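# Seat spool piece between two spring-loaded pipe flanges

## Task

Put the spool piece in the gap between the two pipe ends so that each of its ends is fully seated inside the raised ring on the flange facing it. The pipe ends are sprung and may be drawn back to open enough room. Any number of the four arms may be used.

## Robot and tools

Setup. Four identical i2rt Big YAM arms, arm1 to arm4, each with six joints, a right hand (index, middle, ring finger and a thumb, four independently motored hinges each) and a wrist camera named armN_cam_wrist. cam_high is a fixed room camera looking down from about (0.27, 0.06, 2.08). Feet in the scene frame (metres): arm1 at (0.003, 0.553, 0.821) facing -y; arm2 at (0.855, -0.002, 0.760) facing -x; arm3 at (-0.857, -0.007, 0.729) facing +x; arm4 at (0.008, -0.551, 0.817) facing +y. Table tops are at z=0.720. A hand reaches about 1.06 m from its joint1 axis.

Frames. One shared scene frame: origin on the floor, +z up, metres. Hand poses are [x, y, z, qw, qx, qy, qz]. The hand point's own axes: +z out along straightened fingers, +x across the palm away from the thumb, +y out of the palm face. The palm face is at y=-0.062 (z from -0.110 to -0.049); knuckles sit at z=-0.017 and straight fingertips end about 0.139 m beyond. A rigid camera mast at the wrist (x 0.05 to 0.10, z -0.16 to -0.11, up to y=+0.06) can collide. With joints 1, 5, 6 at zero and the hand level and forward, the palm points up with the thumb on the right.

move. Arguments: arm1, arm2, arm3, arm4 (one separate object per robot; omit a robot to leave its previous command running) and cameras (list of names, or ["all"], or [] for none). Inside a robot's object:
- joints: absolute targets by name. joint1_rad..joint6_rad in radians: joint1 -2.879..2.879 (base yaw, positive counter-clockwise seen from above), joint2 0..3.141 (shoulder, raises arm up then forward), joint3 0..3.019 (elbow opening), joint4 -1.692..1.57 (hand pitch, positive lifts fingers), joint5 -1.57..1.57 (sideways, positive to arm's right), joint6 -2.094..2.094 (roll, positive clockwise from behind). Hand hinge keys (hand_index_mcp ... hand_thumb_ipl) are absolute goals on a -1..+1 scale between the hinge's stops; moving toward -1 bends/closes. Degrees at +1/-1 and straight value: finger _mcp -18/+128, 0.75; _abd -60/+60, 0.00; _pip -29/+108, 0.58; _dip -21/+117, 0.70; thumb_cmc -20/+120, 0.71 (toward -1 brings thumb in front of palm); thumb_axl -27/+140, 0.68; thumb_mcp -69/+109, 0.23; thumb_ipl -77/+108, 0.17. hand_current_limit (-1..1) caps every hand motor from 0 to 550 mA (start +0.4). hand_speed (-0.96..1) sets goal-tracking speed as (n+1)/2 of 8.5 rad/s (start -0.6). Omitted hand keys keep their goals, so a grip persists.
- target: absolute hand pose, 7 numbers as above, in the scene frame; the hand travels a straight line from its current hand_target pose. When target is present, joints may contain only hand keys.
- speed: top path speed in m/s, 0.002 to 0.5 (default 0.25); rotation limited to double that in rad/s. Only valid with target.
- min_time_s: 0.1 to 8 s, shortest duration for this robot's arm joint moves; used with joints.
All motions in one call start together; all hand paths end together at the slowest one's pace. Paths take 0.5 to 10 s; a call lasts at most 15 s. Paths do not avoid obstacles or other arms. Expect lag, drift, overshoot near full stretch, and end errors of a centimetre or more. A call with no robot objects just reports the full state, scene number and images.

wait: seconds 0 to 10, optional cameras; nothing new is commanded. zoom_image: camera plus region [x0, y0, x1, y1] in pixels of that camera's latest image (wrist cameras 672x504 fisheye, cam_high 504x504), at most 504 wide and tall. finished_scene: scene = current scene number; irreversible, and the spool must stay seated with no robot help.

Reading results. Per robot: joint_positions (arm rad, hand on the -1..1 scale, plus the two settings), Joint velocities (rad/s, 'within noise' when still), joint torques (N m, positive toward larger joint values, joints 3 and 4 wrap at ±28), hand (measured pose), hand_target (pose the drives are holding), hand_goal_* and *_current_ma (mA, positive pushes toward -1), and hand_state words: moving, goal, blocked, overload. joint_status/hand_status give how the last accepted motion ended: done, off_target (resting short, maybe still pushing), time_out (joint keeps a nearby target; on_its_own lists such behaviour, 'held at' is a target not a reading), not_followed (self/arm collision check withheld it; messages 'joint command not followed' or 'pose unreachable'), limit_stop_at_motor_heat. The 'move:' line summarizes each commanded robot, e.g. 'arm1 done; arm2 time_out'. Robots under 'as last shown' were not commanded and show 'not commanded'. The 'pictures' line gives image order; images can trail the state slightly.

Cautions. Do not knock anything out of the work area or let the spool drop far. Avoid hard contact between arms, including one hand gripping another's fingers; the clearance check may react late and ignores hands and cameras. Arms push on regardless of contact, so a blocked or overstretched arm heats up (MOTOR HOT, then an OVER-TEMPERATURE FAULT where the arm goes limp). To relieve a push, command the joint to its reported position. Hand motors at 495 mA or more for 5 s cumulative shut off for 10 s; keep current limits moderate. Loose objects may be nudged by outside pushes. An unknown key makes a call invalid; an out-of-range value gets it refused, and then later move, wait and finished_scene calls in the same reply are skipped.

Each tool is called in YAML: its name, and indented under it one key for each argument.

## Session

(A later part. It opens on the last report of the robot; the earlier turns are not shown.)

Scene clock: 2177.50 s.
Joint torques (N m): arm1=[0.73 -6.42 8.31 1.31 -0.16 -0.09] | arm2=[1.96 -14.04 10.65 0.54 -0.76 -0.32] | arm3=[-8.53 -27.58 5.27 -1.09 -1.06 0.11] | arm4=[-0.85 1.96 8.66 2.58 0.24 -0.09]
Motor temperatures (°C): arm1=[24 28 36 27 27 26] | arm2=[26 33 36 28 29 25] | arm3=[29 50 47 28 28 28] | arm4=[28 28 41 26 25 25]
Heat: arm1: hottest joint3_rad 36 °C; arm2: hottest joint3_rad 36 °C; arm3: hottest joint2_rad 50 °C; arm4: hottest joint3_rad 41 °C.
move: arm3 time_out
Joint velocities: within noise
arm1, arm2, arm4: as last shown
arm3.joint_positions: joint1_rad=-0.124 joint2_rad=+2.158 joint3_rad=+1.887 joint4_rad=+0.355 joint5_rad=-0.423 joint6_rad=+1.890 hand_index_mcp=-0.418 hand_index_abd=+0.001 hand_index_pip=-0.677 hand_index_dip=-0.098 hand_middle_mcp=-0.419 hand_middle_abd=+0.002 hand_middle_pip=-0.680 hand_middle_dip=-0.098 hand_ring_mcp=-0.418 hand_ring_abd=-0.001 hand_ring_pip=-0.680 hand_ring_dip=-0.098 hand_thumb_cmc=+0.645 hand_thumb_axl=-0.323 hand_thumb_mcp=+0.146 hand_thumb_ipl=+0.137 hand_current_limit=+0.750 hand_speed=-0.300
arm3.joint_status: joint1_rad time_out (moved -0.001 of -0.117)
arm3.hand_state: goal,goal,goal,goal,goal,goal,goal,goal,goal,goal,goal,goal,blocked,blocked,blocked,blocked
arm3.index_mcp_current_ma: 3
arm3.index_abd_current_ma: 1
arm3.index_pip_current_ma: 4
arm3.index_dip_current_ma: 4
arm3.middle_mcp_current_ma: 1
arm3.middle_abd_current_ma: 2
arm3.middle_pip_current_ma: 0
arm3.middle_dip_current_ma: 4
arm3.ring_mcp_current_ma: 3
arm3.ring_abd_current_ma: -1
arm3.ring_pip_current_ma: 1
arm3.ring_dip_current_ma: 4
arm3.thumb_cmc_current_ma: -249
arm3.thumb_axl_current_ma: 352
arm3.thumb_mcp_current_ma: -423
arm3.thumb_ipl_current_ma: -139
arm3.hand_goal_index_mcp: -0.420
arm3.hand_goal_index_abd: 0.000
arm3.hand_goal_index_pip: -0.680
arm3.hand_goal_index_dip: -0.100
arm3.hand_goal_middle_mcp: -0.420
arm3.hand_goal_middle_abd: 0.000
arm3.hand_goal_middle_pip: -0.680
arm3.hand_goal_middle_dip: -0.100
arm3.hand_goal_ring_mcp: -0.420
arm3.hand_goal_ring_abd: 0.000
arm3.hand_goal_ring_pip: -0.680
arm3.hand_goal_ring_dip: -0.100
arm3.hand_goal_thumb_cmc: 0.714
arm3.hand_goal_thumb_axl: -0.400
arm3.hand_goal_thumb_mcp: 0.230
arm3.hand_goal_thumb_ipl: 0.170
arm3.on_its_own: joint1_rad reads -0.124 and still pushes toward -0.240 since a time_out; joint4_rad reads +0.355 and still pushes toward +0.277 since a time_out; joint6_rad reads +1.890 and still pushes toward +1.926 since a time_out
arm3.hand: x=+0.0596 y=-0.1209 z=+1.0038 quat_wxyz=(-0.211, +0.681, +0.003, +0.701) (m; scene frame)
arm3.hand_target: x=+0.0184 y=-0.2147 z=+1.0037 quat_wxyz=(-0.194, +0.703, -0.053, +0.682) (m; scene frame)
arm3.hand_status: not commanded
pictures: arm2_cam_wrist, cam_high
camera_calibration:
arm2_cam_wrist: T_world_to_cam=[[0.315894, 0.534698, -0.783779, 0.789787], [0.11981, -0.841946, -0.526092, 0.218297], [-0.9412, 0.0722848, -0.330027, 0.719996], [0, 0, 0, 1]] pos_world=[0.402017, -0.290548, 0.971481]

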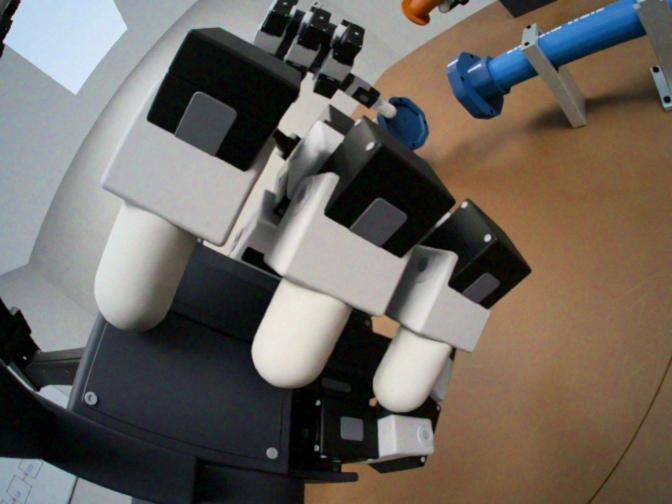

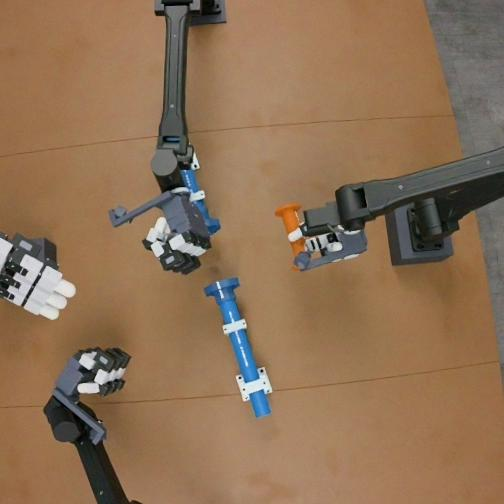

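move:
  arm3: {"joints":{"joint1_rad":-0.33},"min_time_s":1}
  cameras: ["arm2_cam_wrist","cam_high"]

zoom_image:
  camera: "arm2_cam_wrist"
  region: [340, 20, 600, 220]

Scene clock: 2194.07 s.
Joint torques (N m): arm1=[0.67 -6.42 8.29 1.31 -0.16 -0.09] | arm2=[2.14 -14.68 10.61 0.58 -0.78 -0.32] | arm3=[-13.92 -27.46 5.45 -1.42 -1.21 -0.19] | arm4=[-1.49 1.44 8.64 2.37 0.21 -0.06]
Motor temperatures (°C): arm1=[24 28 36 27 27 26] | arm2=[26 33 36 28 29 25] | arm3=[29 52 46 28 28 28] | arm4=[28 28 41 26 25 25]
Heat: arm1: hottest joint3_rad 36 °C; arm2: hottest joint3_rad 36 °C; arm3: hottest joint2_rad 52 °C; arm4: hottest joint3_rad 41 °C.
move: arm3 time_out
Joint velocities: within noise
arm1, arm2, arm4: as last shown
arm3.joint_positions: joint1_rad=-0.148 joint2_rad=+2.158 joint3_rad=+1.885 joint4_rad=+0.363 joint5_rad=-0.419 joint6_rad=+1.922 hand_index_mcp=-0.418 hand_index_abd=+0.001 hand_index_pip=-0.677 hand_index_dip=-0.098 hand_middle_mcp=-0.419 hand_middle_abd=+0.002 hand_middle_pip=-0.680 hand_middle_dip=-0.098 hand_ring_mcp=-0.418 hand_ring_abd=-0.001 hand_ring_pip=-0.680 hand_ring_dip=-0.098 hand_thumb_cmc=+0.709 hand_thumb_axl=-0.306 hand_thumb_mcp=+0.146 hand_thumb_ipl=+0.134 hand_current_limit=+0.750 hand_speed=-0.300
arm3.joint_status: joint1_rad time_out (moved -0.024 of -0.206)
arm3.hand_state: goal,goal,goal,goal,goal,goal,goal,goal,goal,goal,goal,goal,goal,blocked,blocked,blocked
arm3.index_mcp_current_ma: 3
arm3.index_abd_current_ma: 1
arm3.index_pip_current_ma: 4
arm3.index_dip_current_ma: 4
arm3.middle_mcp_current_ma: 1
arm3.middle_abd_current_ma: 2
arm3.middle_pip_current_ma: 0
arm3.middle_dip_current_ma: 4
arm3.ring_mcp_current_ma: 3
arm3.ring_abd_current_ma: -1
arm3.ring_pip_current_ma: 1
arm3.ring_dip_current_ma: 4
arm3.thumb_cmc_current_ma: -9
arm3.thumb_axl_current_ma: 452
arm3.thumb_mcp_current_ma: -423
arm3.thumb_ipl_current_ma: -156
arm3.hand_goal_index_mcp: -0.420
arm3.hand_goal_index_abd: 0.000
arm3.hand_goal_index_pip: -0.680
arm3.hand_goal_index_dip: -0.100
arm3.hand_goal_middle_mcp: -0.420
arm3.hand_goal_middle_abd: 0.000
arm3.hand_goal_middle_pip: -0.680
arm3.hand_goal_middle_dip: -0.100
arm3.hand_goal_ring_mcp: -0.420
arm3.hand_goal_ring_abd: 0.000
arm3.hand_goal_ring_pip: -0.680
arm3.hand_goal_ring_dip: -0.100
arm3.hand_goal_thumb_cmc: 0.714
arm3.hand_goal_thumb_axl: -0.400
arm3.hand_goal_thumb_mcp: 0.230
arm3.hand_goal_thumb_ipl: 0.170
arm3.on_its_own: joint1_rad reads -0.148 and still pushes toward -0.330 since a time_out; joint4_rad reads +0.363 and still pushes toward +0.277 since a time_out
arm3.hand: x=+0.0561 y=-0.1424 z=+1.0016 quat_wxyz=(-0.212, +0.679, -0.017, +0.702) (m; scene frame)
arm3.hand_target: x=-0.0037 y=-0.2924 z=+1.0037 quat_wxyz=(-0.163, +0.700, -0.084, +0.690) (m; scene frame)
arm3.hand_status: not commanded
pictures: arm2_cam_wrist, cam_high
camera_calibration:
arm2_cam_wrist: T_world_to_cam=[[0.315894, 0.534698, -0.783779, 0.789787], [0.11981, -0.841946, -0.526092, 0.218297], [-0.9412, 0.0722848, -0.330027, 0.719996], [0, 0, 0, 1]] pos_world=[0.402017, -0.290548, 0.971481]

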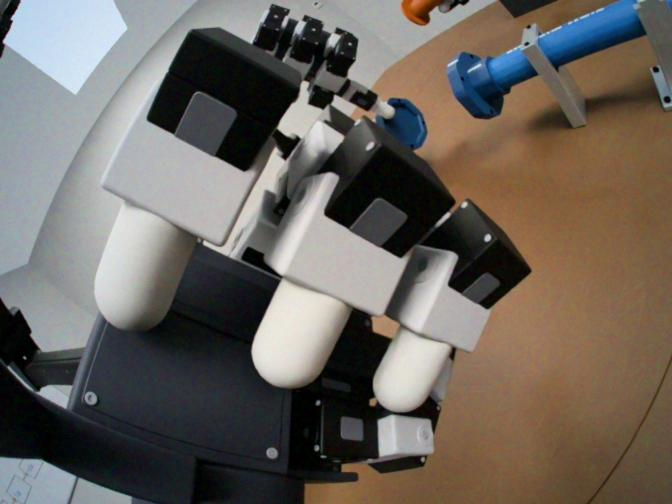

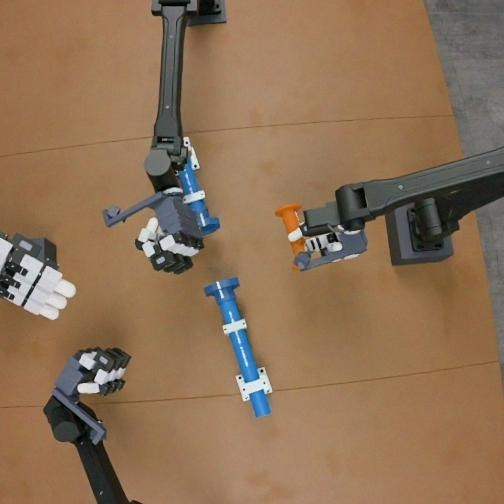

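Scaled by 1.938 from the camera's 672x504 image, which has a finer 960x720 frame.

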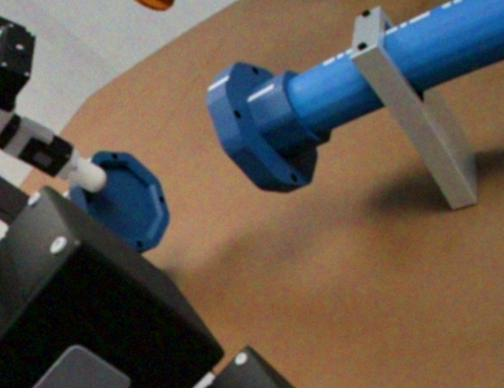

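move:
  arm3: {"joints":{"joint1_rad":-0.345,"joint2_rad":2.035,"joint3_rad":1.725,"joint4_rad":0.31},"min_time_s":1}
  cameras: ["arm2_cam_wrist","cam_high"]

zoom_image:
  camera: "arm2_cam_wrist"
  region: [340, 20, 600, 220]

zoom_image:
  camera: "cam_high"
  region: [120, 190, 300, 310]

Scene clock: 2229.87 s.
Joint torques (N m): arm1=[0.67 -6.42 8.31 1.32 -0.16 -0.09] | arm2=[1.85 -14.15 10.61 0.59 -0.79 -0.35] | arm3=[1.44 -19.78 10.03 1.77 -0.09 -0.31] | arm4=[-0.97 2.08 8.76 2.35 0.22 -0.09]
Motor temperatures (°C): arm1=[24 28 36 27 27 26] | arm2=[26 33 36 28 29 25] | arm3=[30 53 44 28 28 28] | arm4=[28 28 42 26 25 25]
Heat: arm1: hottest joint3_rad 36 °C; arm2: hottest joint3_rad 36 °C; arm3: hottest joint2_rad 53 °C; arm4: hottest joint3_rad 42 °C.
move: arm3 done
Joint velocities: within noise
arm1, arm2, arm4: as last shown
arm3.joint_positions: joint1_rad=-0.345 joint2_rad=+2.038 joint3_rad=+1.729 joint4_rad=+0.321 joint5_rad=-0.446 joint6_rad=+1.934 hand_index_mcp=-0.418 hand_index_abd=+0.001 hand_index_pip=-0.677 hand_index_dip=-0.098 hand_middle_mcp=-0.419 hand_middle_abd=+0.002 hand_middle_pip=-0.680 hand_middle_dip=-0.098 hand_ring_mcp=-0.419 hand_ring_abd=-0.001 hand_ring_pip=-0.680 hand_ring_dip=-0.098 hand_thumb_cmc=+0.709 hand_thumb_axl=-0.398 hand_thumb_mcp=+0.226 hand_thumb_ipl=+0.167 hand_current_limit=+0.750 hand_speed=-0.300
arm3.joint_status: all done
arm3.hand_state: goal,goal,goal,goal,goal,goal,goal,goal,goal,goal,goal,goal,goal,goal,goal,goal
arm3.index_mcp_current_ma: 3
arm3.index_abd_current_ma: 1
arm3.index_pip_current_ma: 4
arm3.index_dip_current_ma: 4
arm3.middle_mcp_current_ma: 1
arm3.middle_abd_current_ma: 2
arm3.middle_pip_current_ma: 0
arm3.middle_dip_current_ma: 4
arm3.ring_mcp_current_ma: 2
arm3.ring_abd_current_ma: -1
arm3.ring_pip_current_ma: 1
arm3.ring_dip_current_ma: 4
arm3.thumb_cmc_current_ma: -10
arm3.thumb_axl_current_ma: 5
arm3.thumb_mcp_current_ma: -11
arm3.thumb_ipl_current_ma: -6
arm3.hand_goal_index_mcp: -0.420
arm3.hand_goal_index_abd: 0.000
arm3.hand_goal_index_pip: -0.680
arm3.hand_goal_index_dip: -0.100
arm3.hand_goal_middle_mcp: -0.420
arm3.hand_goal_middle_abd: 0.000
arm3.hand_goal_middle_pip: -0.680
arm3.hand_goal_middle_dip: -0.100
arm3.hand_goal_ring_mcp: -0.420
arm3.hand_goal_ring_abd: 0.000
arm3.hand_goal_ring_pip: -0.680
arm3.hand_goal_ring_dip: -0.100
arm3.hand_goal_thumb_cmc: 0.714
arm3.hand_goal_thumb_axl: -0.400
arm3.hand_goal_thumb_mcp: 0.230
arm3.hand_goal_thumb_ipl: 0.170
arm3.hand: x=-0.0260 y=-0.2983 z=+0.9980 quat_wxyz=(-0.161, +0.699, -0.093, +0.691) (m; scene frame)
arm3.hand_target: x=-0.0274 y=-0.2979 z=+0.9955 quat_wxyz=(-0.159, +0.703, -0.092, +0.687) (m; scene frame)
arm3.hand_status: not commanded
pictures: arm2_cam_wrist, cam_high
camera_calibration:
arm2_cam_wrist: T_world_to_cam=[[0.315894, 0.534698, -0.783779, 0.789787], [0.11981, -0.841946, -0.526092, 0.218297], [-0.9412, 0.0722848, -0.330027, 0.719996], [0, 0, 0, 1]] pos_world=[0.402017, -0.290548, 0.971481]

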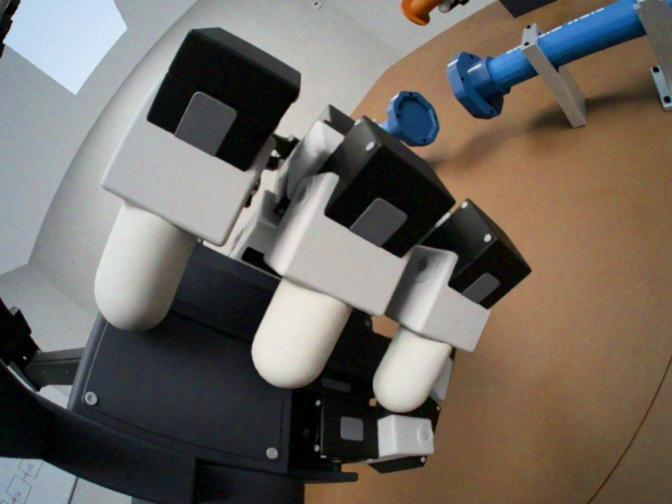

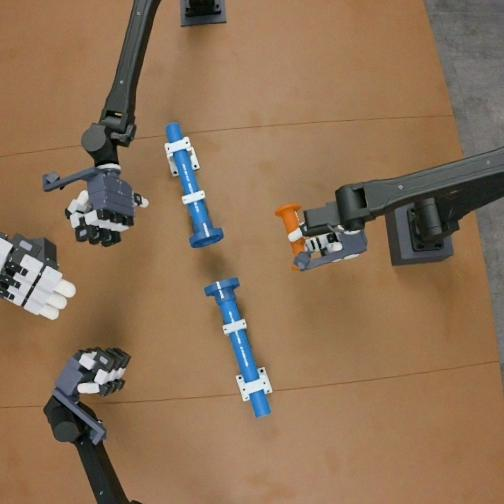

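Scaled by 1.938 from the camera's 672x504 image, which has a finer 960x720 frame.

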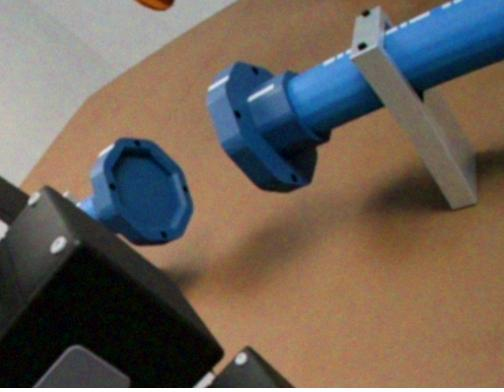

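Scaled by 2.800 from the camera's 504x504 image, which has a finer 720x720 frame.

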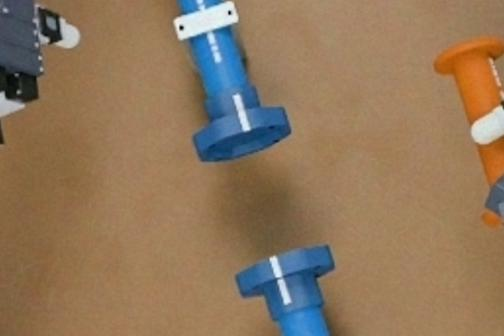

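move:
  arm3: {"target":[0.10,-0.19,1.06,-0.1979,0.7057,-0.0463,0.6789],"speed":0.25,"joints":{"hand_current_limit":0.78}}

move:
  arm3: {"target":[0.132,-0.150,1.02,-0.1979,0.7057,-0.0463,0.6789],"speed":0.2}

move:
  arm3: {"target":[0.065,-0.166,1.005,-0.1979,0.7057,-0.0463,0.6789],"speed":0.1}
  cameras: ["arm2_cam_wrist","cam_high"]

zoom_image:
  camera: "arm2_cam_wrist"
  region: [340, 20, 600, 220]

move:
  arm3: {"joints":{"joint1_rad":-0.215,"joint2_rad":2.09,"joint3_rad":1.821,"joint4_rad":0.277,"joint5_rad":-0.40},"min_time_s":1}
  cameras: ["arm2_cam_wrist","cam_high"]

zoom_image:
  camera: "arm2_cam_wrist"
  region: [340, 20, 600, 220]

Scene clock: 2299.60 s.
Joint torques (N m): arm1=[0.73 -6.42 8.32 1.31 -0.16 -0.09] | arm2=[1.73 -14.15 10.7 0.59 -0.77 -0.32] | arm3=[0.62 -21.48 16.02 1.73 0.1 -0.35] | arm4=[-1.14 1.38 8.79 2.37 0.25 -0.1]
Motor temperatures (°C): arm1=[24 28 36 27 27 26] | arm2=[26 33 36 28 29 25] | arm3=[29 46 46 28 27 28] | arm4=[28 28 42 26 25 25]
Heat: arm1: hottest joint3_rad 36 °C; arm2: hottest joint3_rad 36 °C; arm3: hottest joint2_rad 46 °C; arm4: hottest joint3_rad 42 °C.
move: arm3 off_target
Joint velocities: within noise
arm1, arm2, arm4: as last shown
arm3.joint_positions: joint1_rad=-0.183 joint2_rad=+2.284 joint3_rad=+2.284 joint4_rad=-0.029 joint5_rad=-0.414 joint6_rad=+1.931 hand_index_mcp=-0.418 hand_index_abd=+0.001 hand_index_pip=-0.677 hand_index_dip=-0.098 hand_middle_mcp=-0.419 hand_middle_abd=+0.002 hand_middle_pip=-0.680 hand_middle_dip=-0.098 hand_ring_mcp=-0.419 hand_ring_abd=-0.001 hand_ring_pip=-0.680 hand_ring_dip=-0.098 hand_thumb_cmc=+0.709 hand_thumb_axl=-0.398 hand_thumb_mcp=+0.226 hand_thumb_ipl=+0.167 hand_current_limit=+0.780 hand_speed=-0.300
arm3.joint_status: all done
arm3.hand_state: goal,goal,goal,goal,goal,goal,goal,goal,goal,goal,goal,goal,goal,goal,goal,goal
arm3.index_mcp_current_ma: 3
arm3.index_abd_current_ma: 1
arm3.index_pip_current_ma: 4
arm3.index_dip_current_ma: 4
arm3.middle_mcp_current_ma: 1
arm3.middle_abd_current_ma: 2
arm3.middle_pip_current_ma: 0
arm3.middle_dip_current_ma: 4
arm3.ring_mcp_current_ma: 2
arm3.ring_abd_current_ma: -1
arm3.ring_pip_current_ma: 1
arm3.ring_dip_current_ma: 4
arm3.thumb_cmc_current_ma: -10
arm3.thumb_axl_current_ma: 5
arm3.thumb_mcp_current_ma: -11
arm3.thumb_ipl_current_ma: -6
arm3.hand_goal_index_mcp: -0.420
arm3.hand_goal_index_abd: 0.000
arm3.hand_goal_index_pip: -0.680
arm3.hand_goal_index_dip: -0.100
arm3.hand_goal_middle_mcp: -0.420
arm3.hand_goal_middle_abd: 0.000
arm3.hand_goal_middle_pip: -0.680
arm3.hand_goal_middle_dip: -0.100
arm3.hand_goal_ring_mcp: -0.420
arm3.hand_goal_ring_abd: 0.000
arm3.hand_goal_ring_pip: -0.680
arm3.hand_goal_ring_dip: -0.100
arm3.hand_goal_thumb_cmc: 0.714
arm3.hand_goal_thumb_axl: -0.400
arm3.hand_goal_thumb_mcp: 0.230
arm3.hand_goal_thumb_ipl: 0.170
arm3.hand: x=+0.0920 y=-0.1819 z=+1.0378 quat_wxyz=(-0.206, +0.716, -0.052, +0.665) (m; scene frame)
arm3.hand_target: x=+0.0972 y=-0.1896 z=+1.0597 quat_wxyz=(-0.198, +0.705, -0.046, +0.679) (m; scene frame)
arm3.hand_status: off_target (0.025 m and 2.3 deg from the pose sent, 0.178 m and 7.0 deg at the start)
pictures: none

Scene clock: 2301.73 s.
Joint torques (N m): arm1=[0.67 -6.42 8.31 1.29 -0.16 -0.1] | arm2=[2.14 -14.15 10.59 0.68 -0.79 -0.31] | arm3=[0.62 -22.18 15.9 2.13 0.1 -0.32] | arm4=[-1.32 1.79 8.72 2.47 0.22 -0.11]
Motor temperatures (°C): arm1=[24 28 36 27 27 26] | arm2=[26 33 36 28 29 25] | arm3=[29 46 47 28 27 28] | arm4=[28 28 42 26 25 25]
Heat: arm1: hottest joint3_rad 36 °C; arm2: hottest joint3_rad 36 °C; arm3: hottest joint3_rad 47 °C; arm4: hottest joint3_rad 42 °C.
move: arm3 off_target
Joint velocities: within noise
arm1: as last shown
arm2.joint_positions: joint1_rad=+0.701 joint2_rad=+2.242 joint3_rad=+1.444 joint4_rad=+1.545 joint5_rad=+1.366 joint6_rad=+0.801 hand_index_mcp=-0.418 hand_index_abd=+0.001 hand_index_pip=-0.678 hand_index_dip=-0.097 hand_middle_mcp=-0.418 hand_middle_abd=+0.001 hand_middle_pip=-0.678 hand_middle_dip=-0.097 hand_ring_mcp=-0.418 hand_ring_abd=+0.001 hand_ring_pip=-0.678 hand_ring_dip=-0.097 hand_thumb_cmc=+0.715 hand_thumb_axl=+0.677 hand_thumb_mcp=-0.443 hand_thumb_ipl=+0.168 hand_current_limit=+0.400 hand_speed=-0.300
arm2.joint_status: not commanded
arm2.hand_state: goal,goal,goal,goal,goal,goal,goal,goal,goal,goal,goal,goal,goal,goal,goal,goal
arm2.index_mcp_current_ma: 0
arm2.index_abd_current_ma: 0
arm2.index_pip_current_ma: 0
arm2.index_dip_current_ma: 0
arm2.middle_mcp_current_ma: 0
arm2.middle_abd_current_ma: 0
arm2.middle_pip_current_ma: 0
arm2.middle_dip_current_ma: 0
arm2.ring_mcp_current_ma: 0
arm2.ring_abd_current_ma: 0
arm2.ring_pip_current_ma: 0
arm2.ring_dip_current_ma: 0
arm2.thumb_cmc_current_ma: 0
arm2.thumb_axl_current_ma: 0
arm2.thumb_mcp_current_ma: 2
arm2.thumb_ipl_current_ma: 0
arm2.hand_goal_index_mcp: -0.420
arm2.hand_goal_index_abd: 0.000
arm2.hand_goal_index_pip: -0.680
arm2.hand_goal_index_dip: -0.100
arm2.hand_goal_middle_mcp: -0.420
arm2.hand_goal_middle_abd: 0.000
arm2.hand_goal_middle_pip: -0.680
arm2.hand_goal_middle_dip: -0.100
arm2.hand_goal_ring_mcp: -0.420
arm2.hand_goal_ring_abd: 0.000
arm2.hand_goal_ring_pip: -0.680
arm2.hand_goal_ring_dip: -0.100
arm2.hand_goal_thumb_cmc: 0.714
arm2.hand_goal_thumb_axl: 0.678
arm2.hand_goal_thumb_mcp: -0.450
arm2.hand_goal_thumb_ipl: 0.168
arm2.hand: x=+0.2952 y=-0.2265 z=+0.9252 quat_wxyz=(-0.701, +0.221, +0.617, +0.280) (m; scene frame)
arm2.hand_target: x=+0.2906 y=-0.2396 z=+0.9302 quat_wxyz=(-0.710, +0.228, +0.611, +0.266) (m; scene frame)
arm2.hand_status: not commanded
arm3.joint_positions: joint1_rad=-0.126 joint2_rad=+2.392 joint3_rad=+2.384 joint4_rad=-0.027 joint5_rad=-0.358 joint6_rad=+1.930 hand_index_mcp=-0.418 hand_index_abd=+0.001 hand_index_pip=-0.677 hand_index_dip=-0.098 hand_middle_mcp=-0.419 hand_middle_abd=+0.002 hand_middle_pip=-0.680 hand_middle_dip=-0.098 hand_ring_mcp=-0.419 hand_ring_abd=-0.001 hand_ring_pip=-0.680 hand_ring_dip=-0.098 hand_thumb_cmc=+0.709 hand_thumb_axl=-0.398 hand_thumb_mcp=+0.226 hand_thumb_ipl=+0.167 hand_current_limit=+0.780 hand_speed=-0.300
arm3.joint_status: not commanded
arm3.hand_state: goal,goal,goal,goal,goal,goal,goal,goal,goal,goal,goal,goal,goal,goal,goal,goal
arm3.index_mcp_current_ma: 3
arm3.index_abd_current_ma: 1
arm3.index_pip_current_ma: 4
arm3.index_dip_current_ma: 4
arm3.middle_mcp_current_ma: 1
arm3.middle_abd_current_ma: 2
arm3.middle_pip_current_ma: 0
arm3.middle_dip_current_ma: 4
arm3.ring_mcp_current_ma: 2
arm3.ring_abd_current_ma: -1
arm3.ring_pip_current_ma: 1
arm3.ring_dip_current_ma: 4
arm3.thumb_cmc_current_ma: -10
arm3.thumb_axl_current_ma: 5
arm3.thumb_mcp_current_ma: -11
arm3.thumb_ipl_current_ma: -6
arm3.hand_goal_index_mcp: -0.420
arm3.hand_goal_index_abd: 0.000
arm3.hand_goal_index_pip: -0.680
arm3.hand_goal_index_dip: -0.100
arm3.hand_goal_middle_mcp: -0.420
arm3.hand_goal_middle_abd: 0.000
arm3.hand_goal_middle_pip: -0.680
arm3.hand_goal_middle_dip: -0.100
arm3.hand_goal_ring_mcp: -0.420
arm3.hand_goal_ring_abd: 0.000
arm3.hand_goal_ring_pip: -0.680
arm3.hand_goal_ring_dip: -0.100
arm3.hand_goal_thumb_cmc: 0.714
arm3.hand_goal_thumb_axl: -0.400
arm3.hand_goal_thumb_mcp: 0.230
arm3.hand_goal_thumb_ipl: 0.170
arm3.hand: x=+0.1226 y=-0.1418 z=+0.9986 quat_wxyz=(-0.206, +0.718, -0.053, +0.662) (m; scene frame)
arm3.hand_target: x=+0.1286 y=-0.1497 z=+1.0195 quat_wxyz=(-0.198, +0.705, -0.046, +0.679) (m; scene frame)
arm3.hand_status: off_target (0.025 m and 2.6 deg from the pose sent, 0.054 m and 2.3 deg at the start)
arm4.joint_positions: joint1_rad=-0.465 joint2_rad=+0.615 joint3_rad=+1.366 joint4_rad=-1.199 joint5_rad=+0.099 joint6_rad=+1.070 hand_index_mcp=+0.756 hand_index_abd=+0.000 hand_index_pip=+0.577 hand_index_dip=+0.696 hand_middle_mcp=+0.756 hand_middle_abd=+0.000 hand_middle_pip=+0.577 hand_middle_dip=+0.696 hand_ring_mcp=+0.756 hand_ring_abd=+0.000 hand_ring_pip=+0.577 hand_ring_dip=+0.696 hand_thumb_cmc=+0.716 hand_thumb_axl=+0.677 hand_thumb_mcp=+0.226 hand_thumb_ipl=+0.168 hand_current_limit=+0.400 hand_speed=-0.600
arm4.joint_status: not commanded
arm4.hand_state: goal,goal,goal,goal,goal,goal,goal,goal,goal,goal,goal,goal,goal,goal,goal,goal
arm4.index_mcp_current_ma: 0
arm4.index_abd_current_ma: 0
arm4.index_pip_current_ma: 0
arm4.index_dip_current_ma: 0
arm4.middle_mcp_current_ma: 0
arm4.middle_abd_current_ma: 0
arm4.middle_pip_current_ma: 0
arm4.middle_dip_current_ma: 0
arm4.ring_mcp_current_ma: 0
arm4.ring_abd_current_ma: 0
arm4.ring_pip_current_ma: 0
arm4.ring_dip_current_ma: 0
arm4.thumb_cmc_current_ma: 0
arm4.thumb_axl_current_ma: 0
arm4.thumb_mcp_current_ma: 0
arm4.thumb_ipl_current_ma: 0
arm4.hand_goal_index_mcp: 0.754
arm4.hand_goal_index_abd: 0.000
arm4.hand_goal_index_pip: 0.576
arm4.hand_goal_index_dip: 0.696
arm4.hand_goal_middle_mcp: 0.754
arm4.hand_goal_middle_abd: 0.000
arm4.hand_goal_middle_pip: 0.576
arm4.hand_goal_middle_dip: 0.696
arm4.hand_goal_ring_mcp: 0.754
arm4.hand_goal_ring_abd: 0.000
arm4.hand_goal_ring_pip: 0.576
arm4.hand_goal_ring_dip: 0.696
arm4.hand_goal_thumb_cmc: 0.714
arm4.hand_goal_thumb_axl: 0.678
arm4.hand_goal_thumb_mcp: 0.226
arm4.hand_goal_thumb_ipl: 0.168
arm4.hand: x=+0.2036 y=-0.3639 z=+1.4001 quat_wxyz=(-0.114, +0.600, +0.595, +0.523) (m; scene frame)
arm4.hand_target: x=+0.2018 y=-0.3671 z=+1.4143 quat_wxyz=(-0.119, +0.594, +0.588, +0.536) (m; scene frame)
arm4.hand_status: not commanded
pictures: none

Scene clock: 2303.23 s.
Joint torques (N m): arm1=[0.67 -6.42 8.31 1.31 -0.16 -0.09] | arm2=[2.08 -13.98 10.67 0.61 -0.76 -0.32] | arm3=[-1.85 -25.35 8.02 0.61 -1.05 -0.18] | arm4=[-1.08 1.14 8.84 2.39 0.25 -0.05]
Motor temperatures (°C): arm1=[24 28 36 27 27 26] | arm2=[26 33 36 28 29 25] | arm3=[29 46 47 28 27 28] | arm4=[28 28 42 26 25 25]
Heat: arm1: hottest joint3_rad 36 °C; arm2: hottest joint3_rad 36 °C; arm3: hottest joint3_rad 47 °C; arm4: hottest joint3_rad 42 °C.
move: arm3 off_target
Joint velocities: within noise
arm1, arm2, arm4: as last shown
arm3.joint_positions: joint1_rad=-0.132 joint2_rad=+2.231 joint3_rad=+2.047 joint4_rad=+0.225 joint5_rad=-0.363 joint6_rad=+1.916 hand_index_mcp=-0.418 hand_index_abd=+0.001 hand_index_pip=-0.677 hand_index_dip=-0.098 hand_middle_mcp=-0.419 hand_middle_abd=+0.002 hand_middle_pip=-0.680 hand_middle_dip=-0.098 hand_ring_mcp=-0.419 hand_ring_abd=-0.001 hand_ring_pip=-0.680 hand_ring_dip=-0.098 hand_thumb_cmc=+0.688 hand_thumb_axl=-0.390 hand_thumb_mcp=+0.213 hand_thumb_ipl=+0.164 hand_current_limit=+0.780 hand_speed=-0.300
arm3.joint_status: not commanded
arm3.hand_state: goal,goal,goal,goal,goal,goal,goal,goal,goal,goal,goal,goal,blocked,goal,goal,goal
arm3.index_mcp_current_ma: 3
arm3.index_abd_current_ma: 1
arm3.index_pip_current_ma: 4
arm3.index_dip_current_ma: 4
arm3.middle_mcp_current_ma: 1
arm3.middle_abd_current_ma: 2
arm3.middle_pip_current_ma: 0
arm3.middle_dip_current_ma: 4
arm3.ring_mcp_current_ma: 2
arm3.ring_abd_current_ma: -1
arm3.ring_pip_current_ma: 1
arm3.ring_dip_current_ma: 4
arm3.thumb_cmc_current_ma: -76
arm3.thumb_axl_current_ma: 29
arm3.thumb_mcp_current_ma: -61
arm3.thumb_ipl_current_ma: -19
arm3.hand_goal_index_mcp: -0.420
arm3.hand_goal_index_abd: 0.000
arm3.hand_goal_index_pip: -0.680
arm3.hand_goal_index_dip: -0.100
arm3.hand_goal_middle_mcp: -0.420
arm3.hand_goal_middle_abd: 0.000
arm3.hand_goal_middle_pip: -0.680
arm3.hand_goal_middle_dip: -0.100
arm3.hand_goal_ring_mcp: -0.420
arm3.hand_goal_ring_abd: 0.000
arm3.hand_goal_ring_pip: -0.680
arm3.hand_goal_ring_dip: -0.100
arm3.hand_goal_thumb_cmc: 0.714
arm3.hand_goal_thumb_axl: -0.400
arm3.hand_goal_thumb_mcp: 0.230
arm3.hand_goal_thumb_ipl: 0.170
arm3.hand: x=+0.0821 y=-0.1420 z=+1.0025 quat_wxyz=(-0.199, +0.694, -0.037, +0.691) (m; scene frame)
arm3.hand_target: x=+0.0669 y=-0.1659 z=+1.0047 quat_wxyz=(-0.198, +0.705, -0.047, +0.679) (m; scene frame)
arm3.hand_status: off_target (0.030 m and 2.2 deg from the pose sent, 0.063 m and 2.6 deg at the start)
pictures: arm2_cam_wrist, cam_high
camera_calibration:
arm2_cam_wrist: T_world_to_cam=[[0.315894, 0.534698, -0.783779, 0.789787], [0.11981, -0.841946, -0.526092, 0.218297], [-0.9412, 0.0722848, -0.330027, 0.719996], [0, 0, 0, 1]] pos_world=[0.402017, -0.290548, 0.971481]

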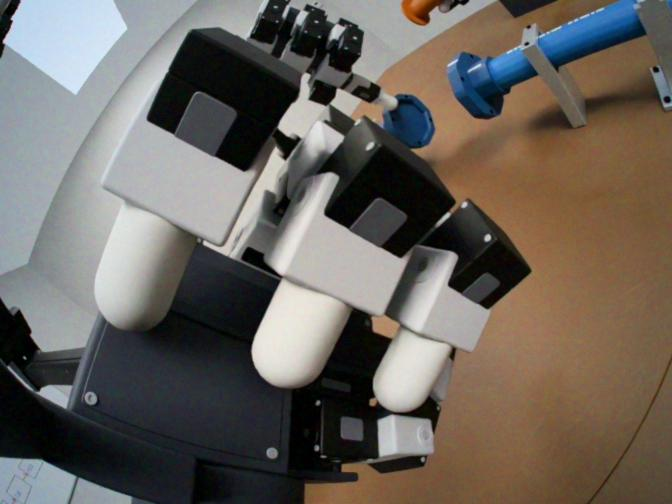

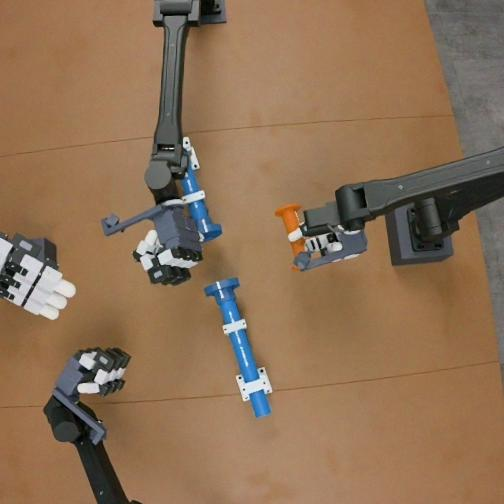

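Scaled by 1.938 from the camera's 672x504 image, which has a finer 960x720 frame.

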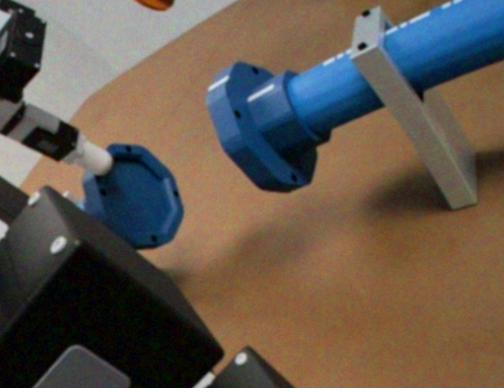

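Scene clock: 2305.07 s.
Joint torques (N m): arm1=[0.67 -6.42 8.31 1.31 -0.16 -0.09] | arm2=[1.96 -13.98 10.58 0.59 -0.77 -0.3] | arm3=[0.97 -21.36 10.37 2.52 -0.23 -0.14] | arm4=[-1.32 2.14 8.66 2.48 0.19 -0.06]
Motor temperatures (°C): arm1=[24 28 36 27 27 26] | arm2=[26 33 36 28 29 25] | arm3=[29 46 47 28 27 28] | arm4=[28 28 42 26 25 25]
Heat: arm1: hottest joint3_rad 36 °C; arm2: hottest joint3_rad 36 °C; arm3: hottest joint3_rad 47 °C; arm4: hottest joint3_rad 42 °C.
move: arm3 done
Joint velocities: within noise
arm1.joint_positions: joint1_rad=+0.089 joint2_rad=+1.138 joint3_rad=+0.702 joint4_rad=-1.284 joint5_rad=+0.023 joint6_rad=-0.143 hand_index_mcp=-0.072 hand_index_abd=+0.000 hand_index_pip=-0.120 hand_index_dip=+1.000 hand_middle_mcp=-0.079 hand_middle_abd=+0.000 hand_middle_pip=-0.115 hand_middle_dip=+1.000 hand_ring_mcp=-0.909 hand_ring_abd=+0.030 hand_ring_pip=-0.131 hand_ring_dip=+0.265 hand_thumb_cmc=-0.656 hand_thumb_axl=+0.678 hand_thumb_mcp=-0.027 hand_thumb_ipl=+0.186 hand_current_limit=+0.750 hand_speed=-0.300
arm1.joint_status: not commanded
arm1.hand_state: blocked,goal,blocked,goal,blocked,goal,blocked,goal,blocked,blocked,goal,goal,goal,goal,blocked,goal
arm1.index_mcp_current_ma: 299
arm1.index_abd_current_ma: 1
arm1.index_pip_current_ma: 112
arm1.index_dip_current_ma: 0
arm1.middle_mcp_current_ma: 265
arm1.middle_abd_current_ma: 0
arm1.middle_pip_current_ma: 131
arm1.middle_dip_current_ma: 0
arm1.ring_mcp_current_ma: 312
arm1.ring_abd_current_ma: 94
arm1.ring_pip_current_ma: 68
arm1.ring_dip_current_ma: 15
arm1.thumb_cmc_current_ma: 12
arm1.thumb_axl_current_ma: -1
arm1.thumb_mcp_current_ma: 481
arm1.thumb_ipl_current_ma: 89
arm1.hand_goal_index_mcp: -0.140
arm1.hand_goal_index_abd: 0.000
arm1.hand_goal_index_pip: -0.150
arm1.hand_goal_index_dip: 1.000
arm1.hand_goal_middle_mcp: -0.140
arm1.hand_goal_middle_abd: 0.000
arm1.hand_goal_middle_pip: -0.150
arm1.hand_goal_middle_dip: 1.000
arm1.hand_goal_ring_mcp: -0.980
arm1.hand_goal_ring_abd: 0.000
arm1.hand_goal_ring_pip: -0.150
arm1.hand_goal_ring_dip: 0.260
arm1.hand_goal_thumb_cmc: -0.660
arm1.hand_goal_thumb_axl: 0.678
arm1.hand_goal_thumb_mcp: -0.150
arm1.hand_goal_thumb_ipl: 0.168
arm1.hand: x=+0.0112 y=+0.2320 z=+0.9050 quat_wxyz=(-0.074, +0.991, +0.110, -0.005) (m; scene frame)
arm1.hand_target: x=+0.0099 y=+0.2205 z=+0.9202 quat_wxyz=(-0.044, +0.993, +0.109, -0.005) (m; scene frame)
arm1.hand_status: not commanded
arm2, arm4: as last shown
arm3.joint_positions: joint1_rad=-0.216 joint2_rad=+2.097 joint3_rad=+1.821 joint4_rad=+0.273 joint5_rad=-0.397 joint6_rad=+1.913 hand_index_mcp=-0.418 hand_index_abd=+0.001 hand_index_pip=-0.677 hand_index_dip=-0.098 hand_middle_mcp=-0.419 hand_middle_abd=+0.002 hand_middle_pip=-0.680 hand_middle_dip=-0.098 hand_ring_mcp=-0.419 hand_ring_abd=-0.001 hand_ring_pip=-0.680 hand_ring_dip=-0.098 hand_thumb_cmc=+0.707 hand_thumb_axl=-0.398 hand_thumb_mcp=+0.226 hand_thumb_ipl=+0.167 hand_current_limit=+0.780 hand_speed=-0.300
arm3.joint_status: all done
arm3.hand_state: goal,goal,goal,goal,goal,goal,goal,goal,goal,goal,goal,goal,goal,goal,goal,goal
arm3.index_mcp_current_ma: 3
arm3.index_abd_current_ma: 1
arm3.index_pip_current_ma: 4
arm3.index_dip_current_ma: 4
arm3.middle_mcp_current_ma: 1
arm3.middle_abd_current_ma: 2
arm3.middle_pip_current_ma: 0
arm3.middle_dip_current_ma: 4
arm3.ring_mcp_current_ma: 2
arm3.ring_abd_current_ma: -1
arm3.ring_pip_current_ma: 1
arm3.ring_dip_current_ma: 4
arm3.thumb_cmc_current_ma: -14
arm3.thumb_axl_current_ma: 5
arm3.thumb_mcp_current_ma: -11
arm3.thumb_ipl_current_ma: -7
arm3.hand_goal_index_mcp: -0.420
arm3.hand_goal_index_abd: 0.000
arm3.hand_goal_index_pip: -0.680
arm3.hand_goal_index_dip: -0.100
arm3.hand_goal_middle_mcp: -0.420
arm3.hand_goal_middle_abd: 0.000
arm3.hand_goal_middle_pip: -0.680
arm3.hand_goal_middle_dip: -0.100
arm3.hand_goal_ring_mcp: -0.420
arm3.hand_goal_ring_abd: 0.000
arm3.hand_goal_ring_pip: -0.680
arm3.hand_goal_ring_dip: -0.100
arm3.hand_goal_thumb_cmc: 0.714
arm3.hand_goal_thumb_axl: -0.400
arm3.hand_goal_thumb_mcp: 0.230
arm3.hand_goal_thumb_ipl: 0.170
arm3.hand: x=+0.0232 y=-0.2035 z=+0.9930 quat_wxyz=(-0.182, +0.707, -0.060, +0.680) (m; scene frame)
arm3.hand_target: x=+0.0227 y=-0.2016 z=+0.9997 quat_wxyz=(-0.186, +0.704, -0.059, +0.683) (m; scene frame)
arm3.hand_status: not commanded
pictures: arm2_cam_wrist, cam_high
camera_calibration:
arm2_cam_wrist: T_world_to_cam=[[0.315894, 0.534698, -0.783779, 0.789787], [0.11981, -0.841946, -0.526092, 0.218297], [-0.9412, 0.0722848, -0.330027, 0.719996], [0, 0, 0, 1]] pos_world=[0.402017, -0.290548, 0.971481]

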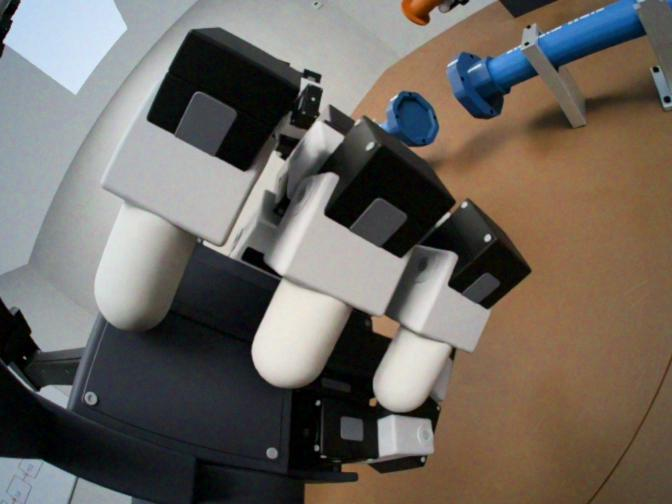

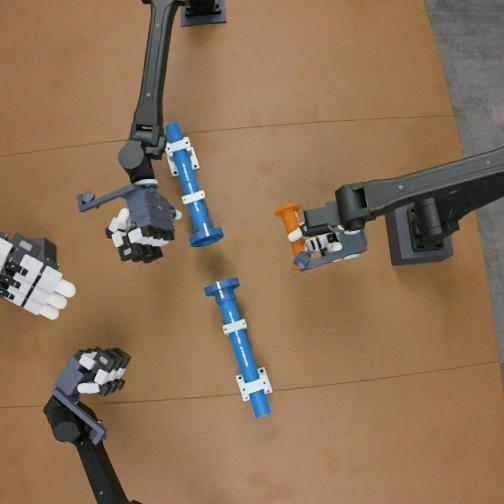

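Scaled by 1.938 from the camera's 672x504 image, which has a finer 960x720 frame.

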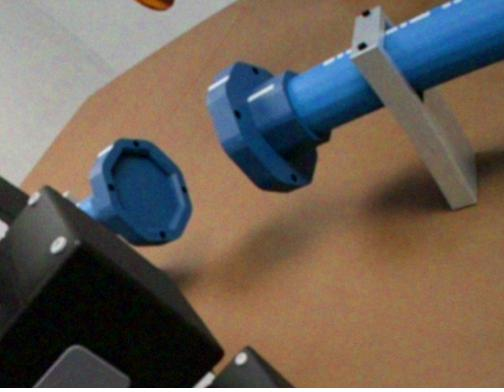

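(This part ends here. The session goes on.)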